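# Insert flat cable end into connector and close latch

## Task

Seat the loose end of the flat cable fully in the connector that is still empty, then close that connector's latch, while the cable's opposite end stays locked in the connector it already sits in.

## Robot and tools

Robot: two arms, left_arm and right_arm, each a six-joint yam_ultra arm with a parallel two-finger gripper and a wrist camera. The fingers point along the gripper's +z axis and spread along its y axis. end_effector_position is the spot between the finger pads, roughly 1 cm short of the fingertips.

Frames: the scene frame has its origin at table-top height, halfway between the two nominal bases; +z is up, +x reaches out over the table, and left_arm is on the +y side (arm names do not match image sides). Calibrated bases: left_arm at (+0.030, +0.353, 0) m, quat_wxyz (+1.000, 0, 0, +0.015); right_arm at (+0.001, -0.317, 0) m, quat_wxyz (+1.000, 0, 0, -0.013). Every hand pose, velocity and target an arm reports is in that arm's own base frame; the table is described in the scene frame. Printed positions and orientations may be off by a few centimetres, more when the arm reaches far.

execute_actions(actions, cameras): actions is a list of actions; each action is a table of up to 15 rows, one row per 1/30 s step; a shorter table repeats its final row until step 15. Every row is one flat list of 14 numbers in [-1, 1]: dx, dy, dz, rx, ry, rz, opening for left_arm, then the same seven for right_arm. The six pose numbers are offsets, not poses: they are measured from that arm's Hand target as it was when the action began (every row counts from that same start, not from the row before), along that arm's own base axes, turning about the Hand target position. Scale: 1.0 equals 0.6 m or 180 degrees; rx, ry, rz form a single rotation vector. Repeating an offset in a new action moves the arm further. A dx, dy, dz longer than 1.0 is shortened along its direction. opening is absolute: +1 fully open (0.094 m), -1 closed. To leave an arm alone send six zeros for its pose, but always send the opening it should keep: 0 is a real half-open command. cameras: list of names, ["all"], [] or null; an unknown name voids the call. Images come only with an empty actions list or when requested.

move(target, speed, blend, opening_speed, grip_force, blocking, cameras): target is one 14-number row laid out as above, or a list of up to 15 such rows; every row is an offset from the Hand targets at the move's start, not from the previous row. speed: top path speed in m/s, 0.002 to 2.9, default 0.25 (turning up to twice that in rad/s); one value or one per target. blend: corner rounding in m for a list, 0 means stop at each target. opening_speed: rate of the commanded opening per second on the -1..+1 scale, at least 0.2; use it to close gently on the cable. grip_force: per-pad force cap in newtons, 10 to 50, one value or one per arm; it persists, and low values close slowly. blocking=false returns after about 0.5 s while the move continues. A move lasts at most 10 s; paths are straight lines that ignore obstacles and the other arm. The result adds a move: line giving the ending (done, off_target, moving, held, fault) and limits (paced = pose clipped, held = steps withheld). done means resting within 10 mm and 2 degrees; it says nothing about contact.

wait(seconds): 0 to 3600, sends nothing new, lets a running move continue. stop(): brakes the running move. zoom_image(camera, region): closer look at one camera's newest image; region [x0, y0, x1, y1] in pixels, at most 504 by 504. Cameras: cam_high, cam_low, cam_face, cam_latch, cam_slot, cam_left_wrist, cam_right_wrist, all 672x504. read_manual(section): licence texts only, no motion. finished_scene(scene): ends the current scene with its number; irreversible.

Results: Hand target is the last commanded pose after clipping; the next offsets start from it. The gripper often rests a few cm short of it because of friction and weight; another execute_actions call, even all zeros, requests it again, or send the gap as an offset. Tool commands shows each gripper's present command. grip_measured is the measured opening on the command scale (reads a little wide when empty, narrower than a hard part when squeezing); the last Joint positions number is the opening in metres. Joint velocities may read within noise. Joint torques are total drive output, offset and noisy; joints 1 to 3 wrap at ±28 N m. Action calls also list end_effector_position at some steps. MOTOR HOT appears at 75 °C; at 90 °C a fault folds that arm away for good; at 100 °C it collapses.

Cautions: orientation commands are clipped to within 40 degrees of the current one each step. Avoid paths near an arm's own base (the elbow can whip round) and a wrist near the first joint axis. Never let the grippers, their housings or wrist cameras meet, and never close one gripper on the other's fingers. Go slowly near the connectors: faster motion and targets set deep past contact press harder. An arm blocked by something keeps pushing; retract by commanding a target back behind the gripper. Don't drop the cable or leave anything off the table, don't release parts while they move, don't strain the camera cables, and avoid stretched or stalled arms that heat motors.

Each tool is called after ">>>" as name([rows], argument=value, ...), one row to a line, values as JSON.

## Session

>>> execute_actions(actions=[])

Scene clock: 0.00 s.
left_arm: end_effector_position=(+0.3484, +0.0679, +0.2234) grip_measured=+1.000 end_effector_quat_wxyz=(+0.519, +0.074, +0.841, +0.137) | right_arm: end_effector_position=(+0.3324, +0.0251, +0.2881) grip_measured=+1.000 end_effector_quat_wxyz=(+0.641, -0.177, +0.732, -0.150)
Joint positions: left_arm=[0.207 0.994 0.713 -0.158 0.033 0.361 0.094] | right_arm=[0.147 0.789 0.611 0.043 0.139 -0.447 0.094]
Joint velocities: within noise
Joint torques (N m): no reading
Heat: left arm: 37 °C; right arm: 37 °C.
Hand target: left_arm +0.3490, +0.0677, +0.2315; +0.527, +0.073, +0.835, +0.138 | right_arm +0.3312, +0.0249, +0.2903; +0.642, -0.175, +0.731, -0.149
Tool commands: left_gripper/opening=+1.0 right_gripper/opening=+1.0

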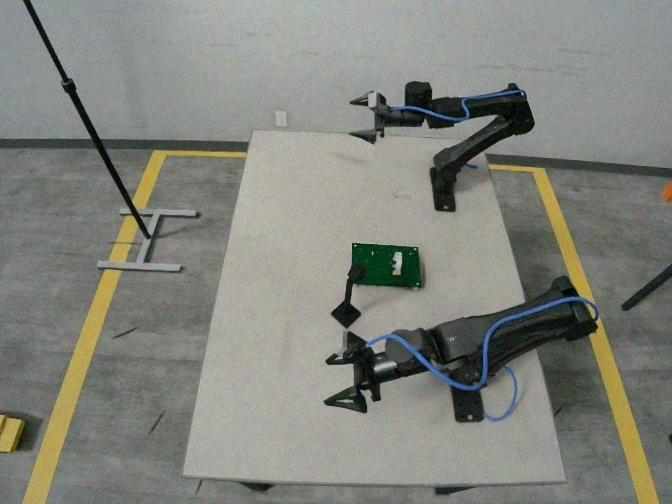

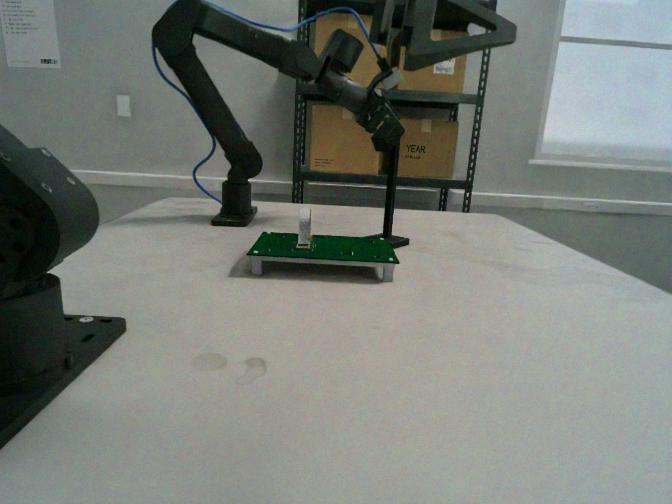

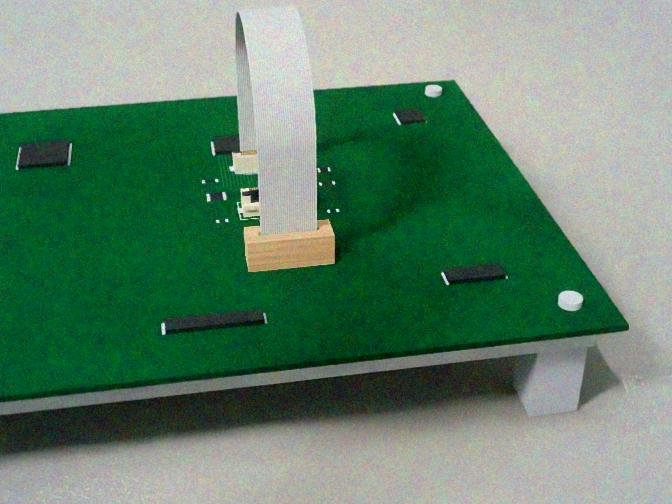

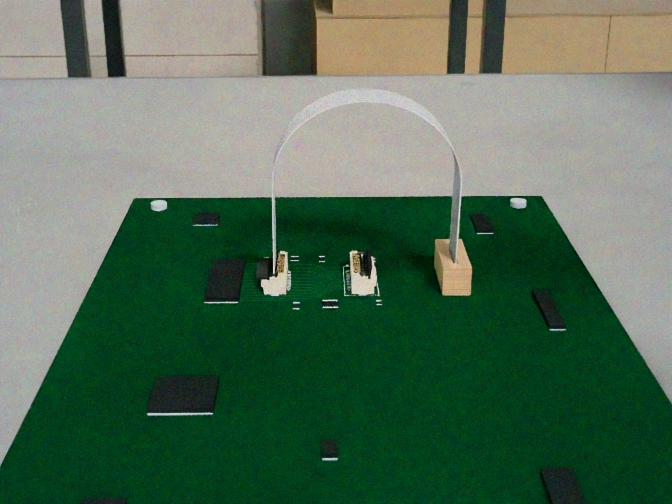

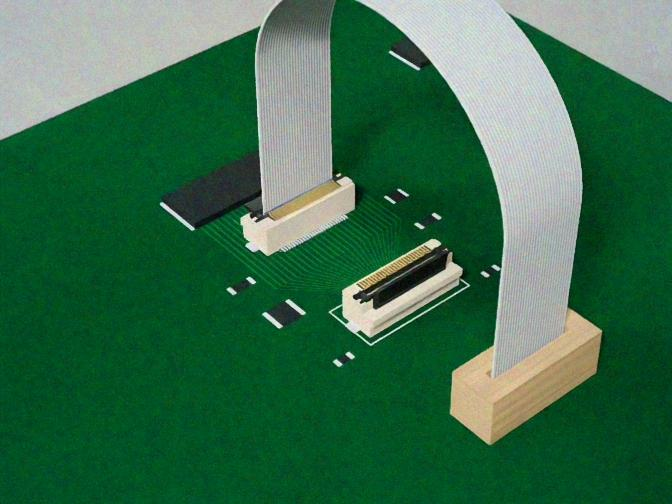

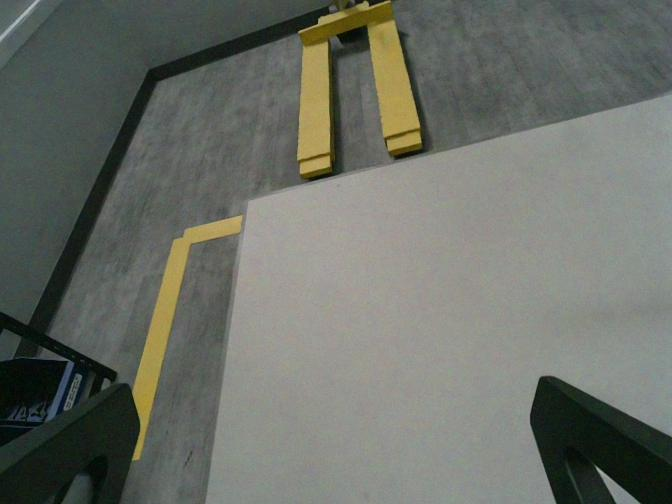

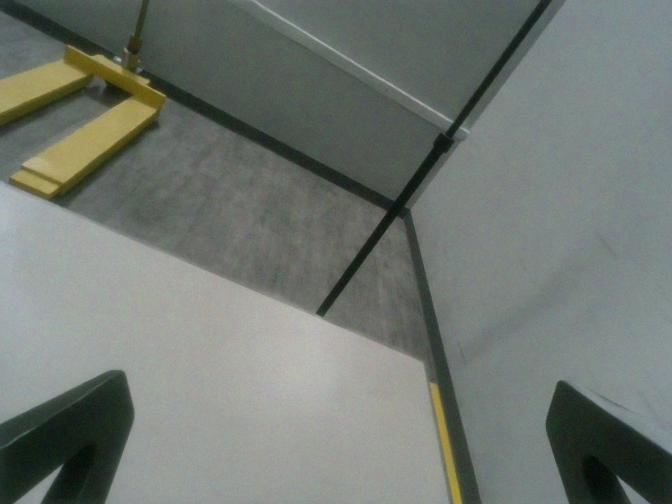

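>>> zoom_image(camera="cam_slot", region=[200, 140, 500, 365])

>>> zoom_image(camera="cam_high", region=[300, 210, 460, 350])

>>> zoom_image(camera="cam_latch", region=[220, 220, 500, 330])

>>> zoom_image(camera="cam_face", region=[180, 100, 380, 290])

>>> zoom_image(camera="cam_low", region=[220, 180, 430, 300])

Scaled by 1.680 from the camera's image (finer frame: 960x720).

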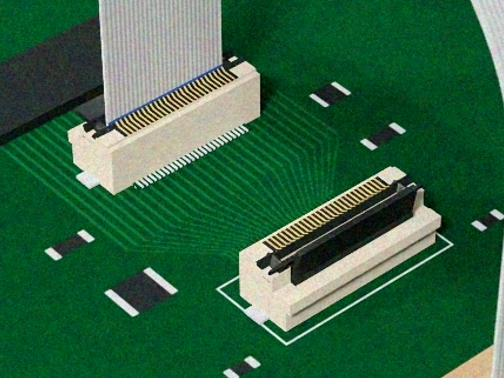

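Scaled by 3.150 from the camera's image (finer frame: 960x720).

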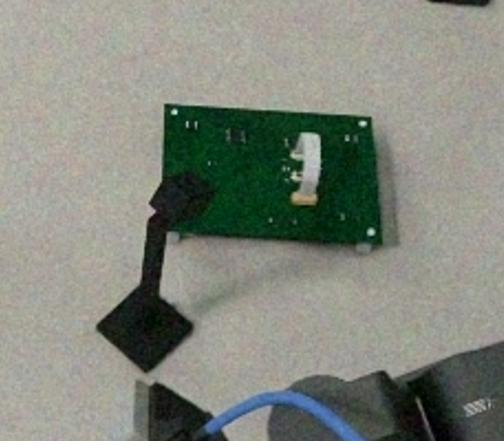

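Scaled by 1.800 from the camera's image (finer frame: 960x720).

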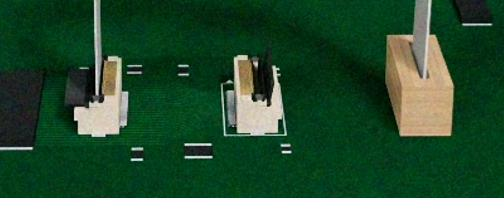

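Scaled by 2.520 from the camera's image (finer frame: 960x720).

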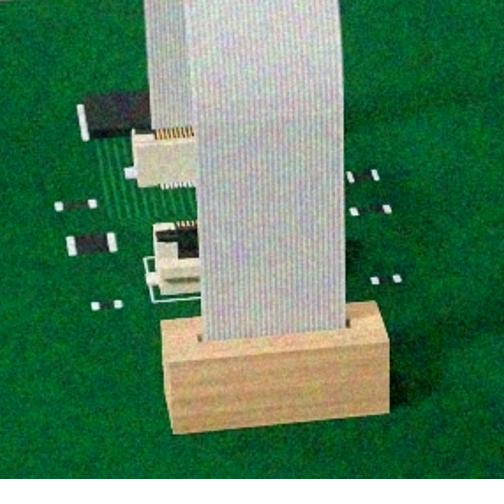

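Scaled by 2.400 from the camera's image (finer frame: 960x720).

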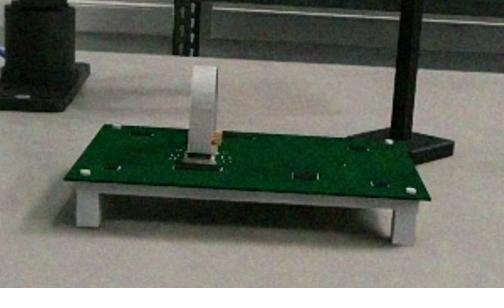

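>>> move(target=[0,0,0,0,0,0,1,-0.285,0.408,-0.067,0.1283,0.2338,-0.0669,1], cameras=["cam_right_wrist","cam_high"])

Scene clock: 242.27 s.
left_arm: end_effector_position=(+0.3484, +0.0679, +0.2234) grip_measured=+1.000 end_effector_quat_wxyz=(+0.519, +0.074, +0.841, +0.137) | right_arm: end_effector_position=(+0.1590, +0.2680, +0.2454) grip_measured=+1.000 end_effector_quat_wxyz=(+0.339, -0.017, +0.941, +0.005)
Joint positions: left_arm=[0.207 0.994 0.713 -0.158 0.033 0.361 0.094] | right_arm=[1.402 1.55 1.596 -1.452 0.675 1.308 0.094]
Joint torques (N m): left_arm=[0.01 -3.15 6.93 1.89 0.02 -0.05] | right_arm=[-0.09 -4.86 9.85 0.53 0.46 0.07]
Heat: left arm: 42 °C; right arm: 39 °C.
Hand target: left_arm +0.3490, +0.0677, +0.2315; +0.527, +0.073, +0.835, +0.138 | right_arm +0.1602, +0.2697, +0.2500; +0.342, -0.013, +0.940, +0.004
Off the commanded pose: left_arm 0.008 m, 1 deg | right_arm 0.005 m, 1 deg.
move: done
Images, in order (width x height): cam_high 672x504, cam_right_wrist 672x504.

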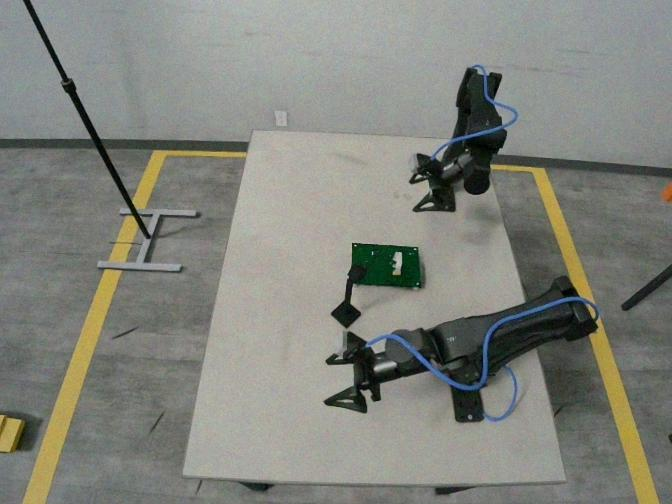

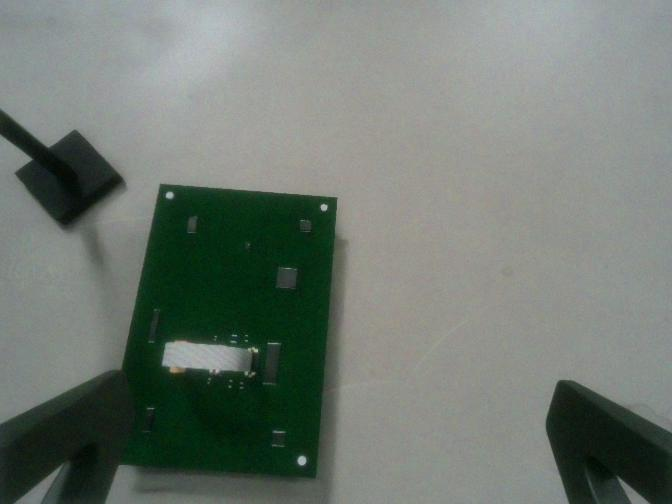

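>>> move(target=[0,0,0,0,0,0,1,-0.150,0.175,-0.217,-0.0033,-0.111,-0.0189,1], cameras=["cam_right_wrist","cam_face"])

Scene clock: 375.67 s.
left_arm: end_effector_position=(+0.3484, +0.0679, +0.2234) grip_measured=+1.000 end_effector_quat_wxyz=(+0.519, +0.074, +0.841, +0.137) | right_arm: end_effector_position=(+0.0677, +0.3691, +0.1185) grip_measured=+1.000 end_effector_quat_wxyz=(+0.489, +0.011, +0.872, -0.015)
Joint positions: left_arm=[0.207 0.994 0.713 -0.158 0.033 0.361 0.094] | right_arm=[1.794 2.167 1.686 -1.495 0.968 2.034 0.094]
Joint torques (N m): left_arm=[0.01 -3.17 6.94 1.89 0.01 -0.04] | right_arm=[-0.47 -9.13 9.01 -0.46 0.68 0.1]
Heat: left arm: 43 °C; right arm: 39 °C.
Hand target: left_arm +0.3490, +0.0677, +0.2315; +0.527, +0.073, +0.835, +0.138 | right_arm +0.0702, +0.3747, +0.1198; +0.499, +0.013, +0.866, -0.013
Off the commanded pose: left_arm 0.008 m, 1 deg | right_arm 0.006 m, 1 deg.
move: done
Images, in order (width x height): cam_face 672x504, cam_right_wrist 672x504.

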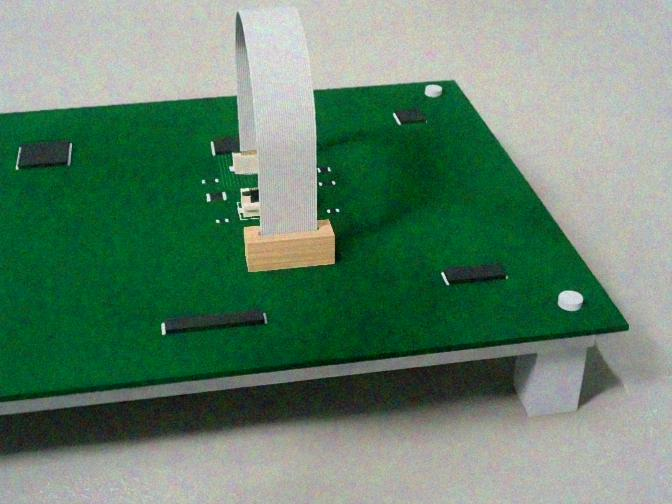

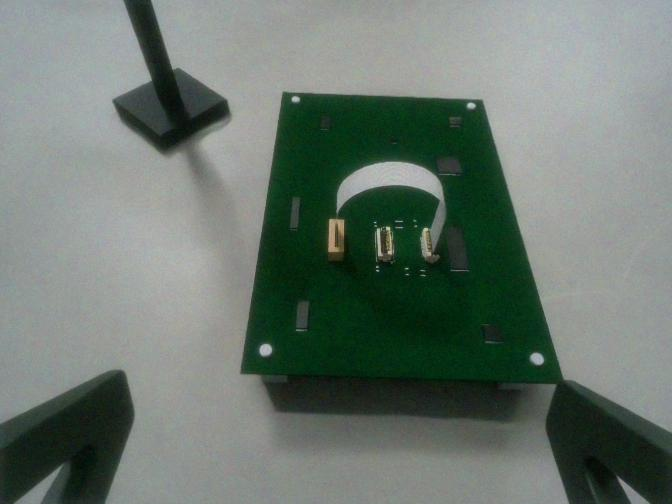

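>>> zoom_image(camera="cam_right_wrist", region=[300, 140, 500, 290])

Scaled by 2.520 from the camera's image (finer frame: 960x720).

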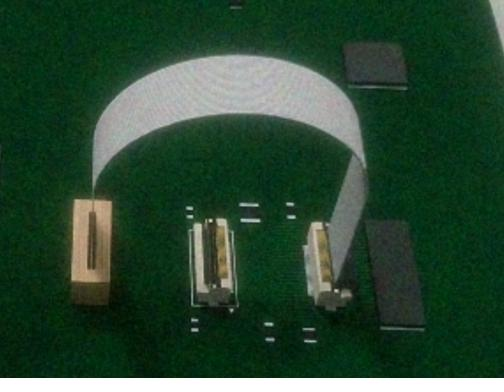

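>>> move(target=[0,0,0,0,0,0,1,0.0788,-0.0068,-0.0725,0,0,0,-0.45], speed=0.12, cameras=["cam_right_wrist","cam_face","cam_latch","cam_slot"])

Scene clock: 484.90 s.
left_arm: end_effector_position=(+0.3484, +0.0679, +0.2234) grip_measured=+1.000 end_effector_quat_wxyz=(+0.519, +0.074, +0.841, +0.137) | right_arm: end_effector_position=(+0.1141, +0.3726, +0.0732) grip_measured=-0.448 end_effector_quat_wxyz=(+0.490, +0.014, +0.872, -0.016)
Joint positions: left_arm=[0.207 0.994 0.713 -0.158 0.033 0.361 0.094] | right_arm=[1.672 2.167 1.512 -1.156 1.006 1.838 0.026]
Joint torques (N m): left_arm=[-0.01 -3.17 6.95 1.89 0.01 -0.04] | right_arm=[-0.2 -12.15 4.55 0.11 0.7 0.02]
Heat: left arm: 43 °C; right arm: 37 °C.
Hand target: left_arm +0.3490, +0.0677, +0.2315; +0.527, +0.073, +0.835, +0.138 | right_arm +0.1175, +0.3707, +0.0764; +0.499, +0.013, +0.866, -0.013
Off the commanded pose: left_arm 0.008 m, 1 deg | right_arm 0.005 m, 1 deg.
move: done
Images, in order (width x height): cam_face 672x504, cam_latch 672x504, cam_slot 672x504, cam_right_wrist 672x504.

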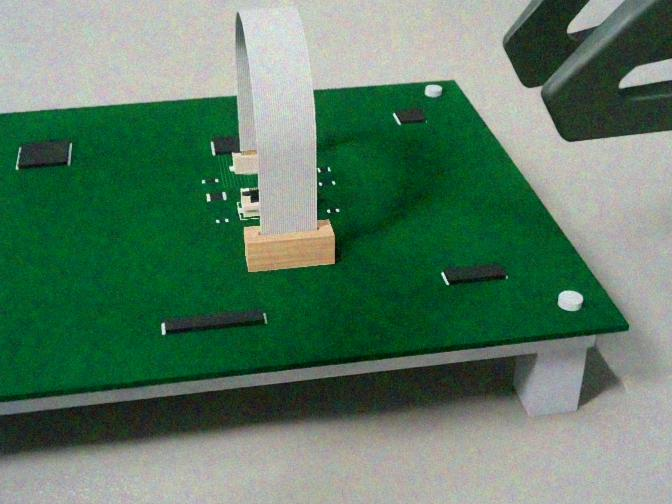

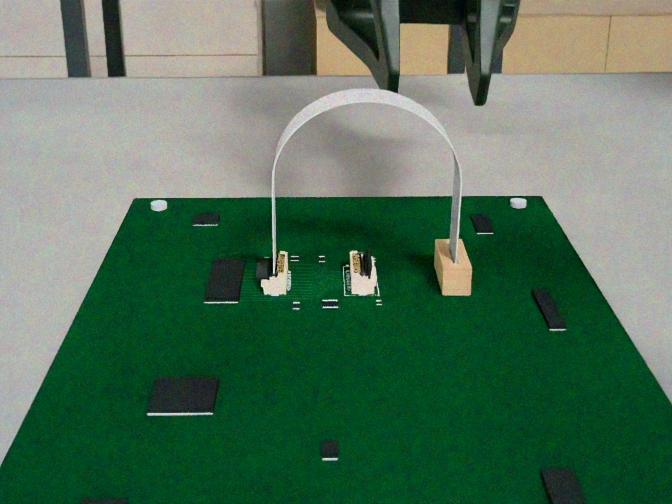

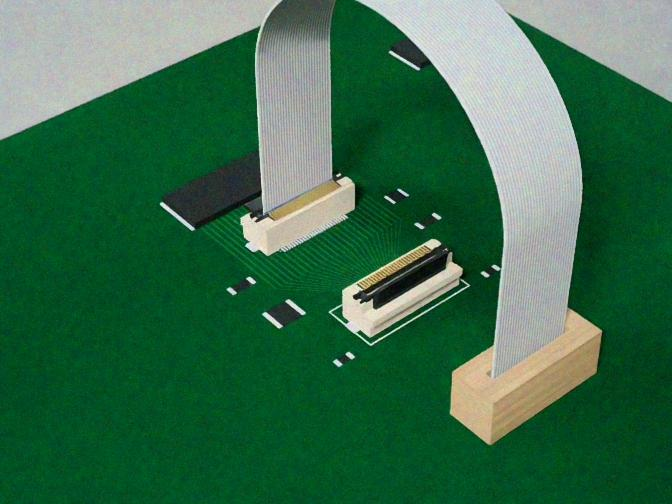

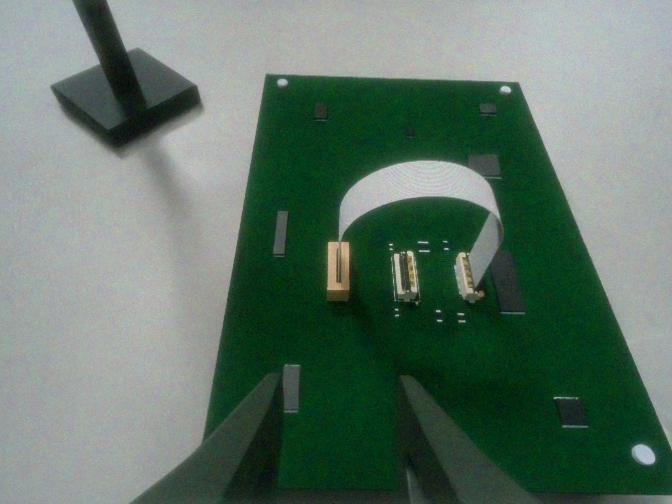

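>>> zoom_image(camera="cam_right_wrist", region=[310, 150, 520, 320])

>>> zoom_image(camera="cam_latch", region=[240, 80, 500, 310])

Scaled by 2.400 from the camera's image (finer frame: 960x720).

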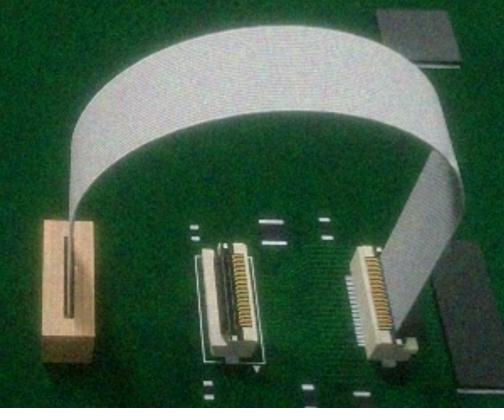

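Scaled by 1.938 from the camera's image (finer frame: 960x720).

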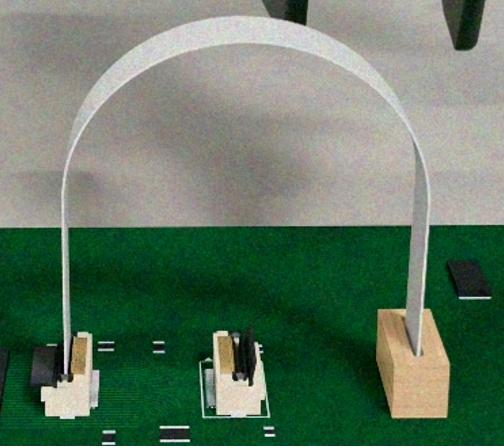

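>>> move(target=[0,0,0,0,0,0,1,0.0682,-0.0035,-0.022,0,0,0,-0.45], speed=0.08, cameras=["cam_right_wrist","cam_face","cam_latch","cam_slot"])

Scene clock: 534.93 s.
left_arm: end_effector_position=(+0.3484, +0.0679, +0.2234) grip_measured=+1.000 end_effector_quat_wxyz=(+0.519, +0.074, +0.841, +0.137) | right_arm: end_effector_position=(+0.1551, +0.3708, +0.0534) grip_measured=-0.448 end_effector_quat_wxyz=(+0.490, +0.009, +0.872, -0.021)
Joint positions: left_arm=[0.207 0.994 0.713 -0.158 0.033 0.361 0.094] | right_arm=[1.565 2.148 1.4 -0.899 1.022 1.628 0.026]
Joint torques (N m): left_arm=[-0.01 -3.14 6.95 1.9 0.01 -0.04] | right_arm=[-0.24 -13.79 4.44 0.36 0.7 -0.04]
Heat: left arm: 43 °C; right arm: 37 °C.
Hand target: left_arm +0.3490, +0.0677, +0.2315; +0.527, +0.073, +0.835, +0.138 | right_arm +0.1584, +0.3686, +0.0632; +0.499, +0.013, +0.866, -0.013
Off the commanded pose: left_arm 0.008 m, 1 deg | right_arm 0.011 m, 2 deg.
move: off_target (right_arm)
Images, in order (width x height): cam_face 672x504, cam_latch 672x504, cam_slot 672x504, cam_right_wrist 672x504.

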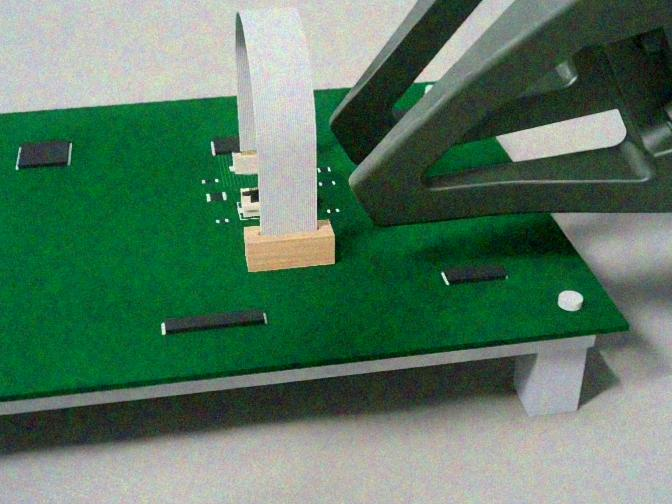

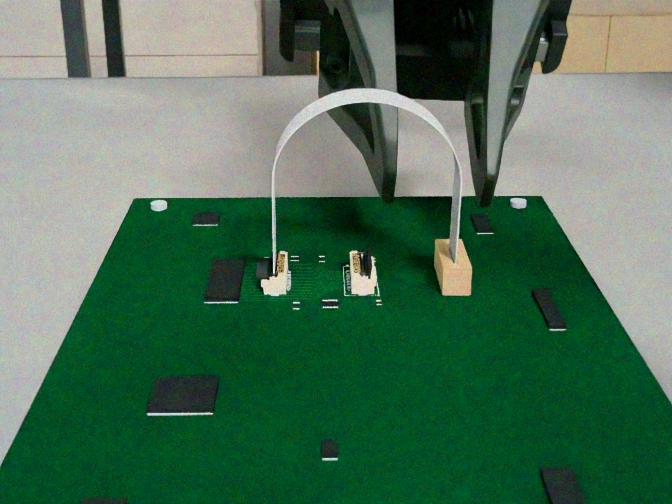

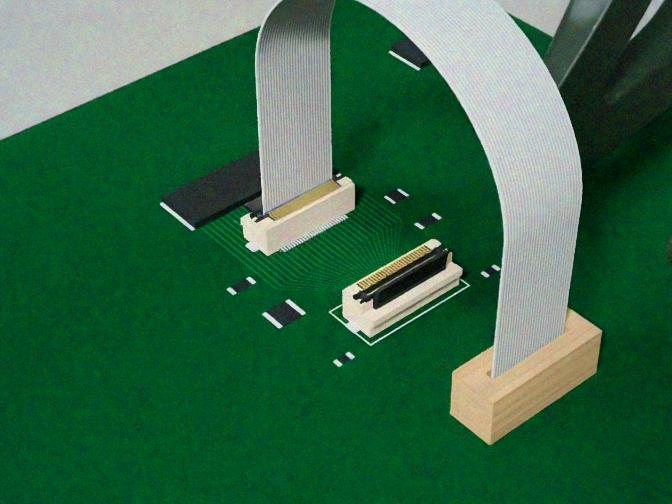

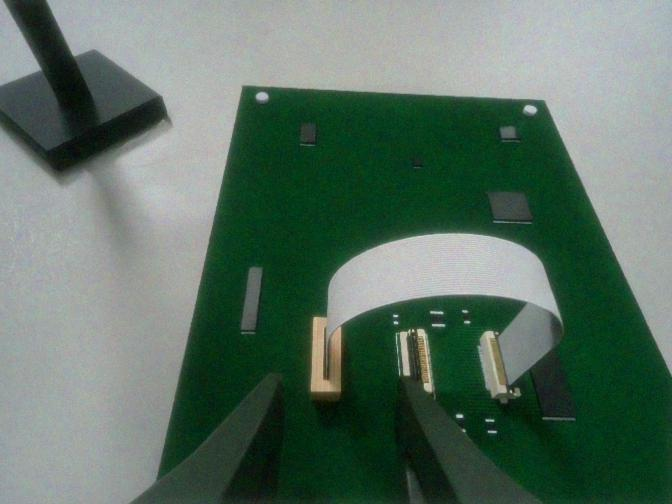

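>>> move(target=[0,0,0,0,0,0,1,0.0367,0.0065,0.0,0,0,0,-0.45], speed=0.06, cameras=["cam_right_wrist","cam_face","cam_latch","cam_slot"])

Scene clock: 576.70 s.
left_arm: end_effector_position=(+0.3484, +0.0679, +0.2234) grip_measured=+1.000 end_effector_quat_wxyz=(+0.519, +0.074, +0.841, +0.137) | right_arm: end_effector_position=(+0.1778, +0.3753, +0.0532) grip_measured=-0.448 end_effector_quat_wxyz=(+0.489, +0.009, +0.872, -0.020)
Joint positions: left_arm=[0.207 0.994 0.713 -0.158 0.033 0.361 0.094] | right_arm=[1.506 2.141 1.388 -0.794 1.023 1.512 0.026]
Joint torques (N m): left_arm=[-0.02 -3.17 6.91 1.89 0.02 -0.04] | right_arm=[-0.21 -13.93 4.59 0.56 0.71 -0.06]
Heat: left arm: 44 °C; right arm: 40 °C.
Hand target: left_arm +0.3490, +0.0677, +0.2315; +0.527, +0.073, +0.835, +0.138 | right_arm +0.1804, +0.3725, +0.0633; +0.499, +0.013, +0.866, -0.013
Off the commanded pose: left_arm 0.008 m, 1 deg | right_arm 0.011 m, 2 deg.
move: off_target (right_arm)
Images, in order (width x height): cam_face 672x504, cam_latch 672x504, cam_slot 672x504, cam_right_wrist 672x504.

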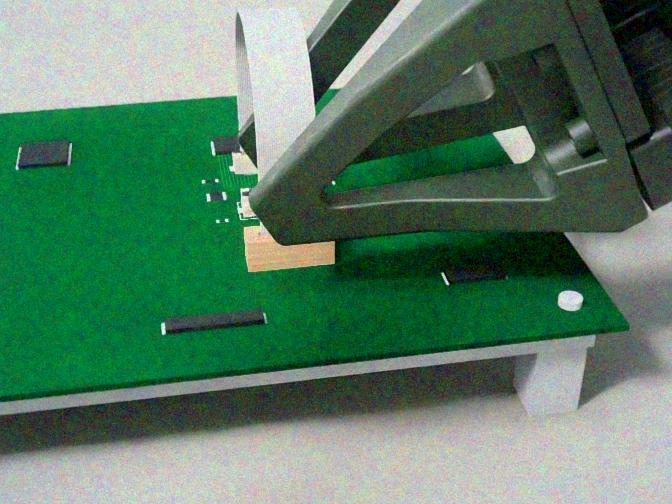

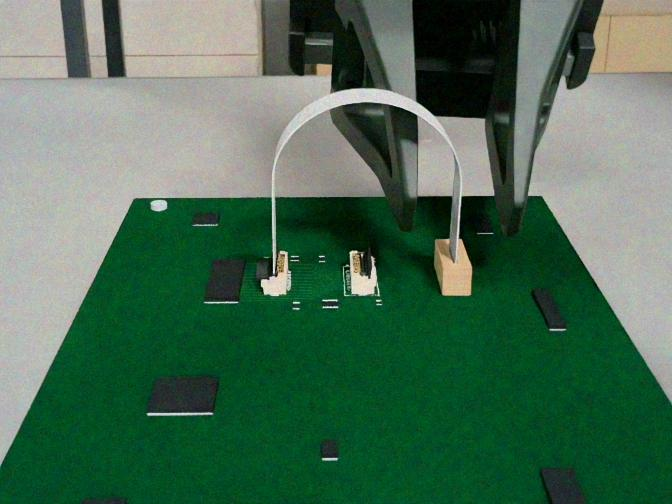

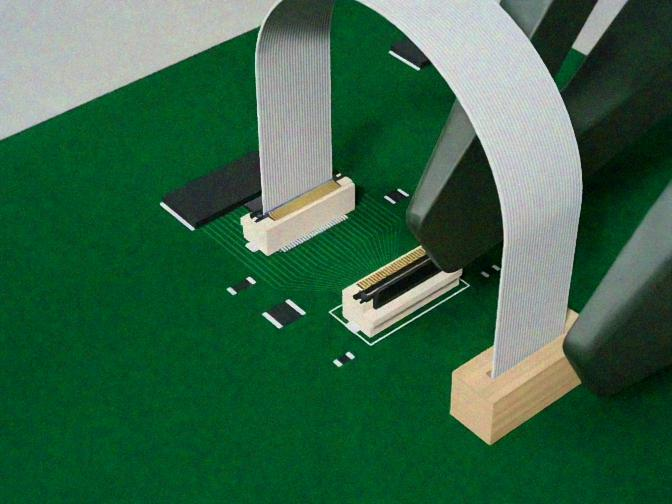

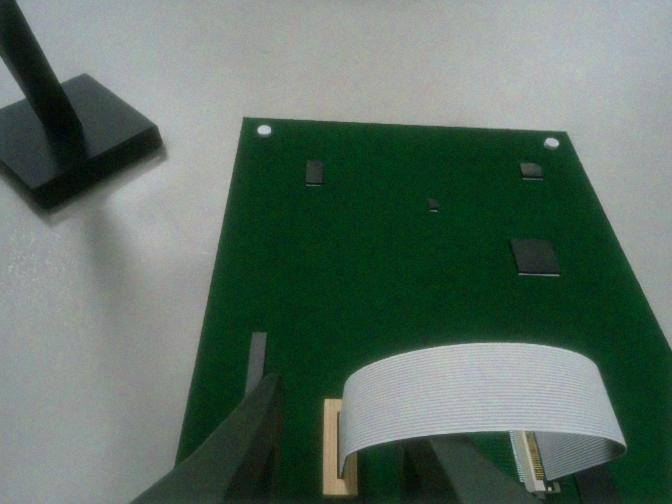

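>>> move([
  [0,0,0,0,0,0,1,0,0,0.0045,0,0,0,-0.45],
  [0,0,0,0,0,0,1,0,0,0.0045,0,0,0,-1],
], speed=0.05, grip_force=[50,20], opening_speed=0.4, cameras=["cam_right_wrist","cam_face","cam_latch","cam_slot"])

Scene clock: 603.67 s.
left_arm: end_effector_position=(+0.3484, +0.0679, +0.2234) grip_measured=+1.000 end_effector_quat_wxyz=(+0.519, +0.074, +0.841, +0.137) | right_arm: end_effector_position=(+0.1779, +0.3758, +0.0555) grip_measured=-0.986 end_effector_quat_wxyz=(+0.490, +0.010, +0.872, -0.017)
Joint positions: left_arm=[0.207 0.994 0.713 -0.158 0.033 0.361 0.094] | right_arm=[1.506 2.134 1.388 -0.793 1.023 1.51 0.001]
Joint torques (N m): left_arm=[-0.02 -3.15 6.93 1.89 0.02 -0.05] | right_arm=[-0.25 -13.91 4.94 0.48 0.68 -0.03]
Heat: left arm: 44 °C; right arm: 38 °C.
Hand target: left_arm +0.3490, +0.0677, +0.2315; +0.527, +0.073, +0.835, +0.138 | right_arm +0.1804, +0.3725, +0.0659; +0.499, +0.013, +0.866, -0.013
Off the commanded pose: left_arm 0.008 m, 1 deg | right_arm 0.011 m, 1 deg.
grip_force (N): 50, 20
move: off_target (right_arm); target 2's new opening was sent with right_arm's hand 0.011 m and 1 deg from that target
Images, in order (width x height): cam_face 672x504, cam_latch 672x504, cam_slot 672x504, cam_right_wrist 672x504.

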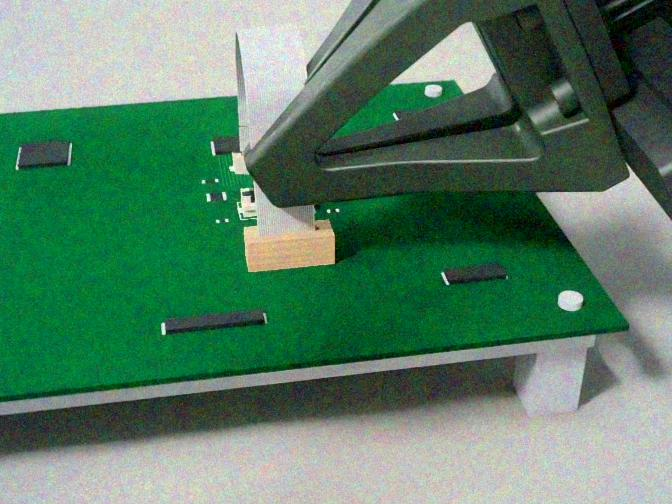

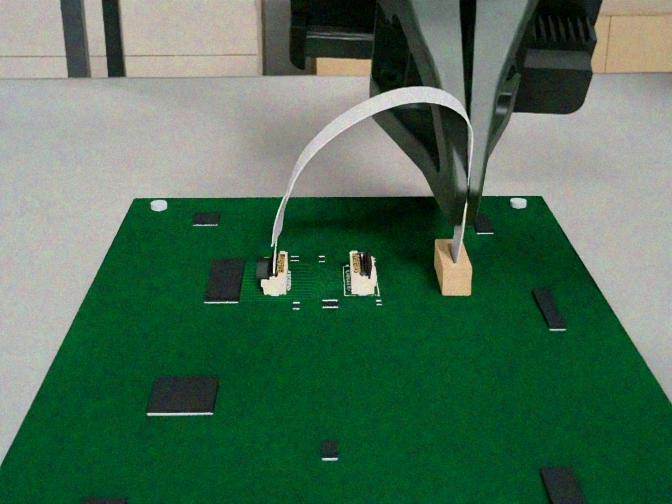

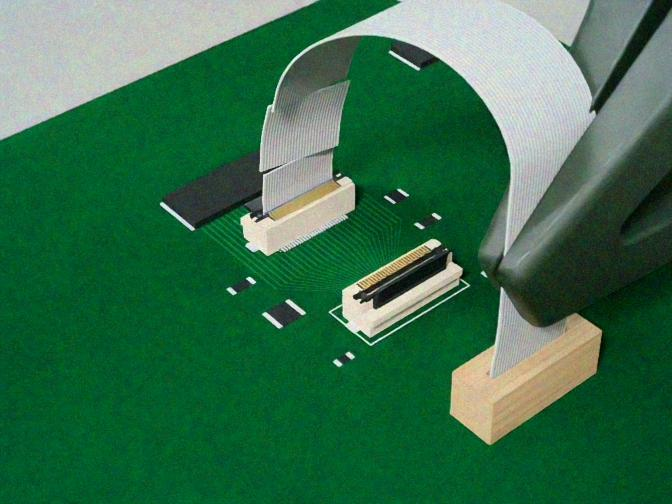

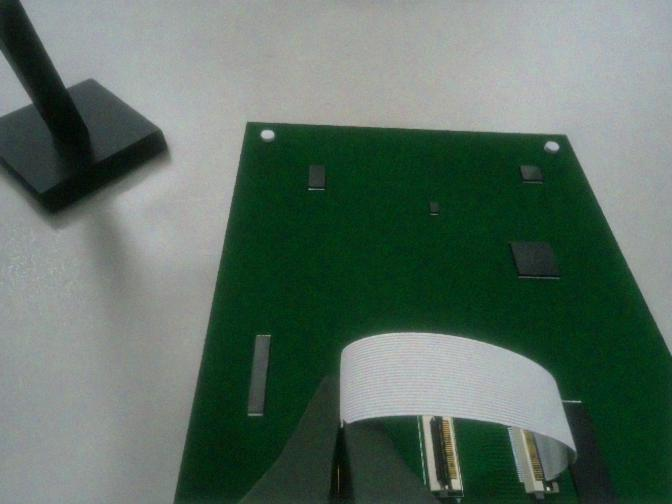

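>>> zoom_image(camera="cam_slot", region=[220, 60, 620, 450])

>>> zoom_image(camera="cam_latch", region=[240, 70, 520, 310])

Scaled by 1.260 from the camera's image (finer frame: 960x720).

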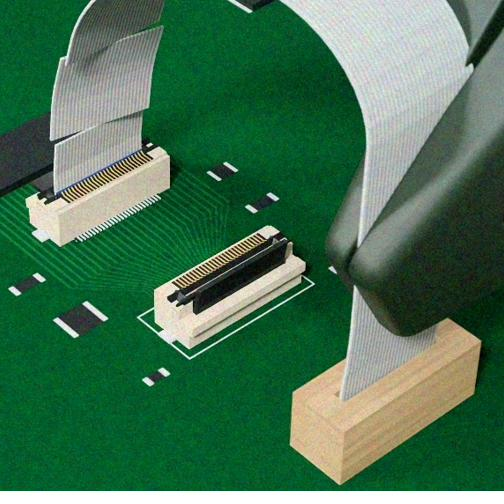

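Scaled by 1.800 from the camera's image (finer frame: 960x720).

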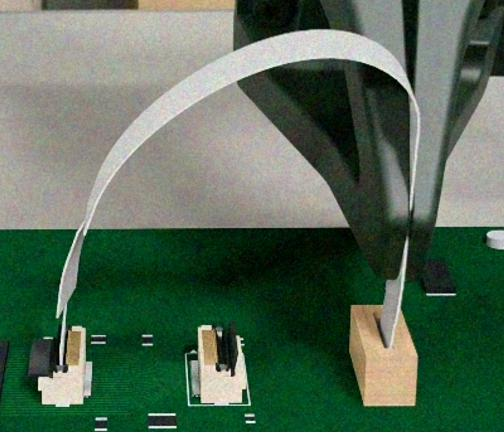

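>>> move([
  [0,0,0,0,0,0,1,0,-0.004,0.0,0,0,0,-1],
  [0,0,0,0,0,0,1,0,-0.004,0.022,0,0,0,-1],
], speed=0.04, blend=0.002, cameras=["cam_right_wrist","cam_face","cam_latch","cam_slot"])

Scene clock: 638.00 s.
left_arm: end_effector_position=(+0.3484, +0.0679, +0.2234) grip_measured=+1.000 end_effector_quat_wxyz=(+0.519, +0.074, +0.841, +0.137) | right_arm: end_effector_position=(+0.1776, +0.3727, +0.0658) grip_measured=-0.986 end_effector_quat_wxyz=(+0.490, +0.010, +0.872, -0.015)
Joint positions: left_arm=[0.207 0.994 0.713 -0.158 0.033 0.361 0.094] | right_arm=[1.506 2.103 1.383 -0.814 1.023 1.508 0.001]
Joint torques (N m): left_arm=[-0.01 -3.17 6.93 1.89 0.02 -0.04] | right_arm=[-0.24 -13.33 6.09 0.27 0.7 -0.05]
Heat: left arm: 44 °C; right arm: 38 °C.
Hand target: left_arm +0.3490, +0.0677, +0.2315; +0.527, +0.073, +0.835, +0.138 | right_arm +0.1804, +0.3701, +0.0791; +0.499, +0.013, +0.866, -0.013
Off the commanded pose: left_arm 0.008 m, 1 deg | right_arm 0.014 m, 1 deg.
grip_force (N): 50, 20
move: off_target (right_arm); blend cut to 0.0012 m at target 1
Images, in order (width x height): cam_face 672x504, cam_latch 672x504, cam_slot 672x504, cam_right_wrist 672x504.

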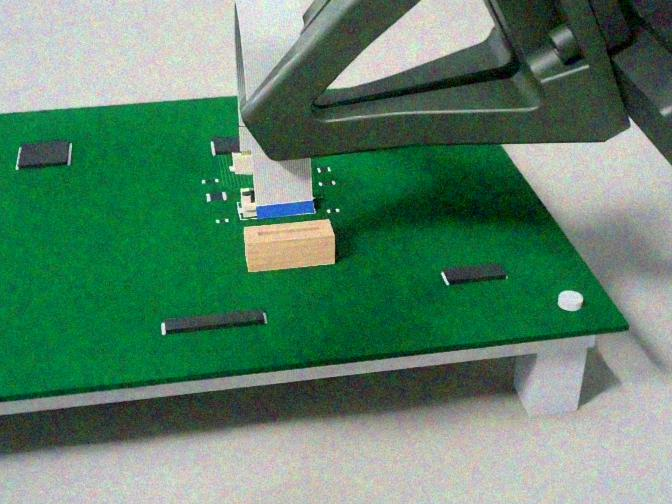

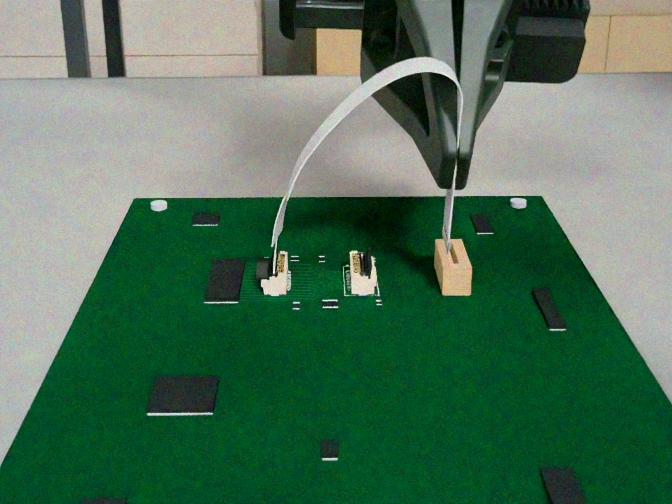

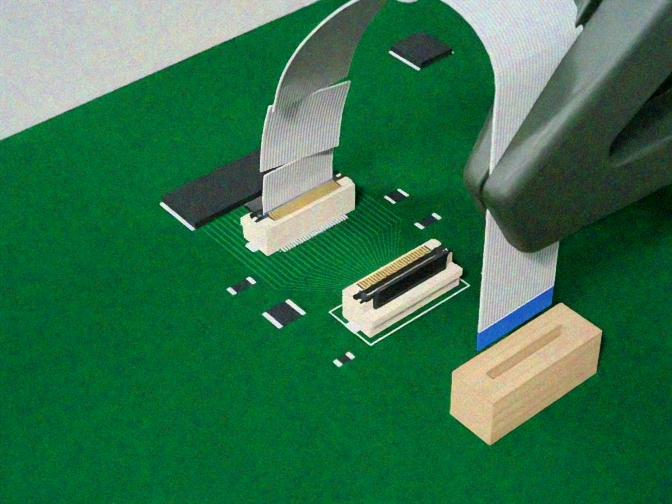

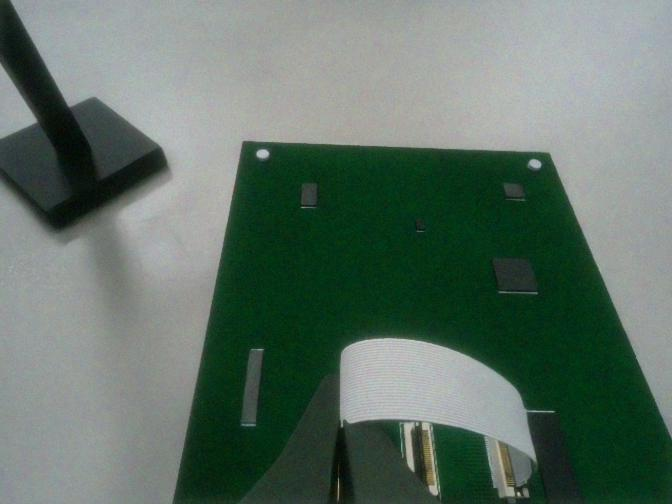

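>>> move([
  [0,0,0,0,0,0,1,0,0,0.008,0,0,0,-1],
  [0,0,0,0,0,0,1,-0.002,-0.039,0.008,0.0278,0,0,-1],
], speed=0.04, blend=0.002, cameras=["cam_right_wrist","cam_face","cam_latch","cam_slot"])

Scene clock: 716.70 s.
left_arm: end_effector_position=(+0.3484, +0.0679, +0.2234) grip_measured=+1.000 end_effector_quat_wxyz=(+0.519, +0.074, +0.841, +0.137) | right_arm: end_effector_position=(+0.1762, +0.3512, +0.0765) grip_measured=-0.986 end_effector_quat_wxyz=(+0.491, +0.030, +0.870, +0.021)
Joint positions: left_arm=[0.207 0.994 0.713 -0.158 0.033 0.361 0.094] | right_arm=[1.506 1.968 1.219 -0.703 1.023 1.507 0.001]
Joint torques (N m): left_arm=[-0.02 -3.14 6.91 1.89 0.02 -0.04] | right_arm=[-0.44 -12.42 4.74 0.66 0.63 -0.01]
Heat: left arm: 44 °C; right arm: 40 °C.
Hand target: left_arm +0.3490, +0.0677, +0.2315; +0.527, +0.073, +0.835, +0.138 | right_arm +0.1792, +0.3467, +0.0839; +0.498, +0.035, +0.866, +0.025
Off the commanded pose: left_arm 0.008 m, 1 deg | right_arm 0.009 m, 1 deg.
grip_force (N): 50, 20
move: done
Images, in order (width x height): cam_face 672x504, cam_latch 672x504, cam_slot 672x504, cam_right_wrist 672x504.

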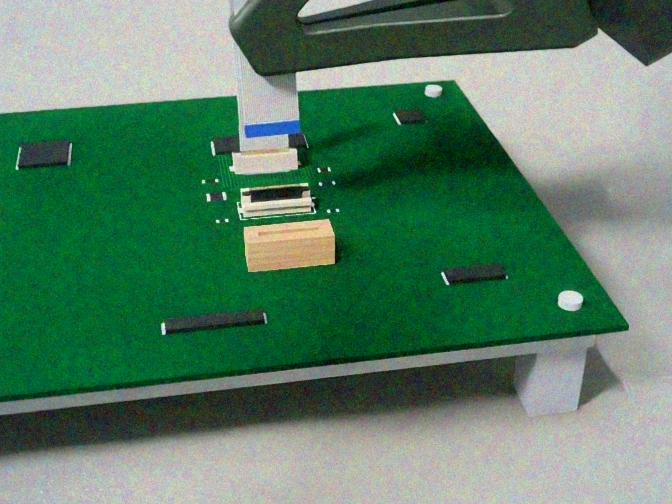

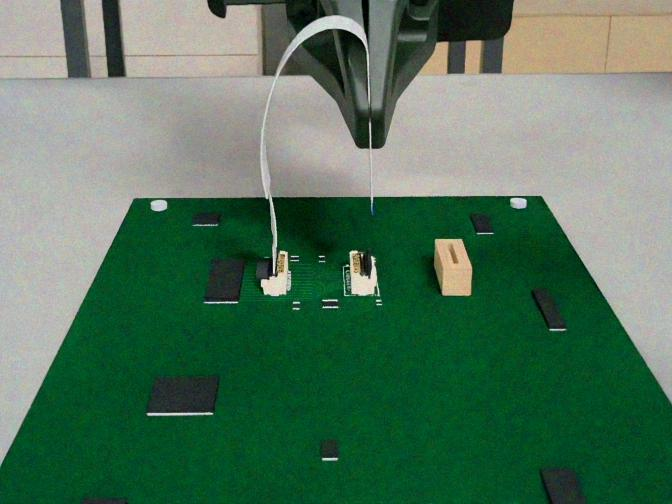

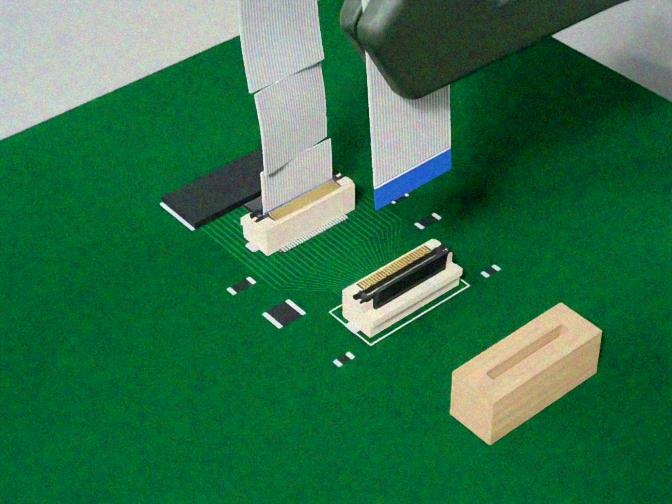

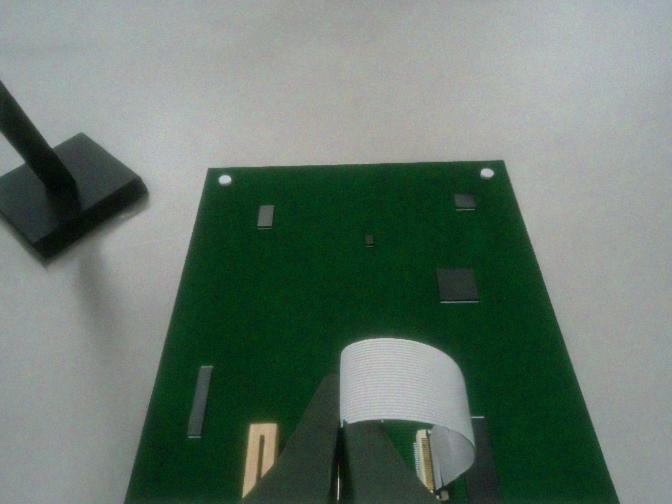

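>>> zoom_image(camera="cam_face", region=[190, 60, 350, 230])

>>> zoom_image(camera="cam_slot", region=[310, 60, 510, 360])

>>> zoom_image(camera="cam_latch", region=[250, 130, 410, 310])

Scaled by 2.965 from the camera's image (finer frame: 960x720).

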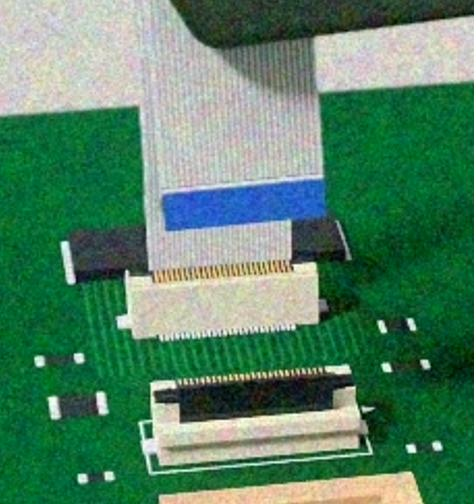

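Scaled by 1.680 from the camera's image (finer frame: 960x720).

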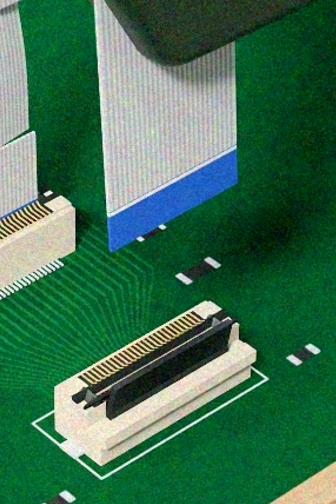

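Scaled by 2.800 from the camera's image (finer frame: 960x720).

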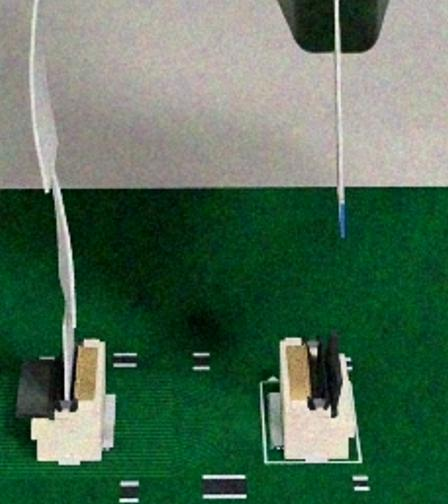

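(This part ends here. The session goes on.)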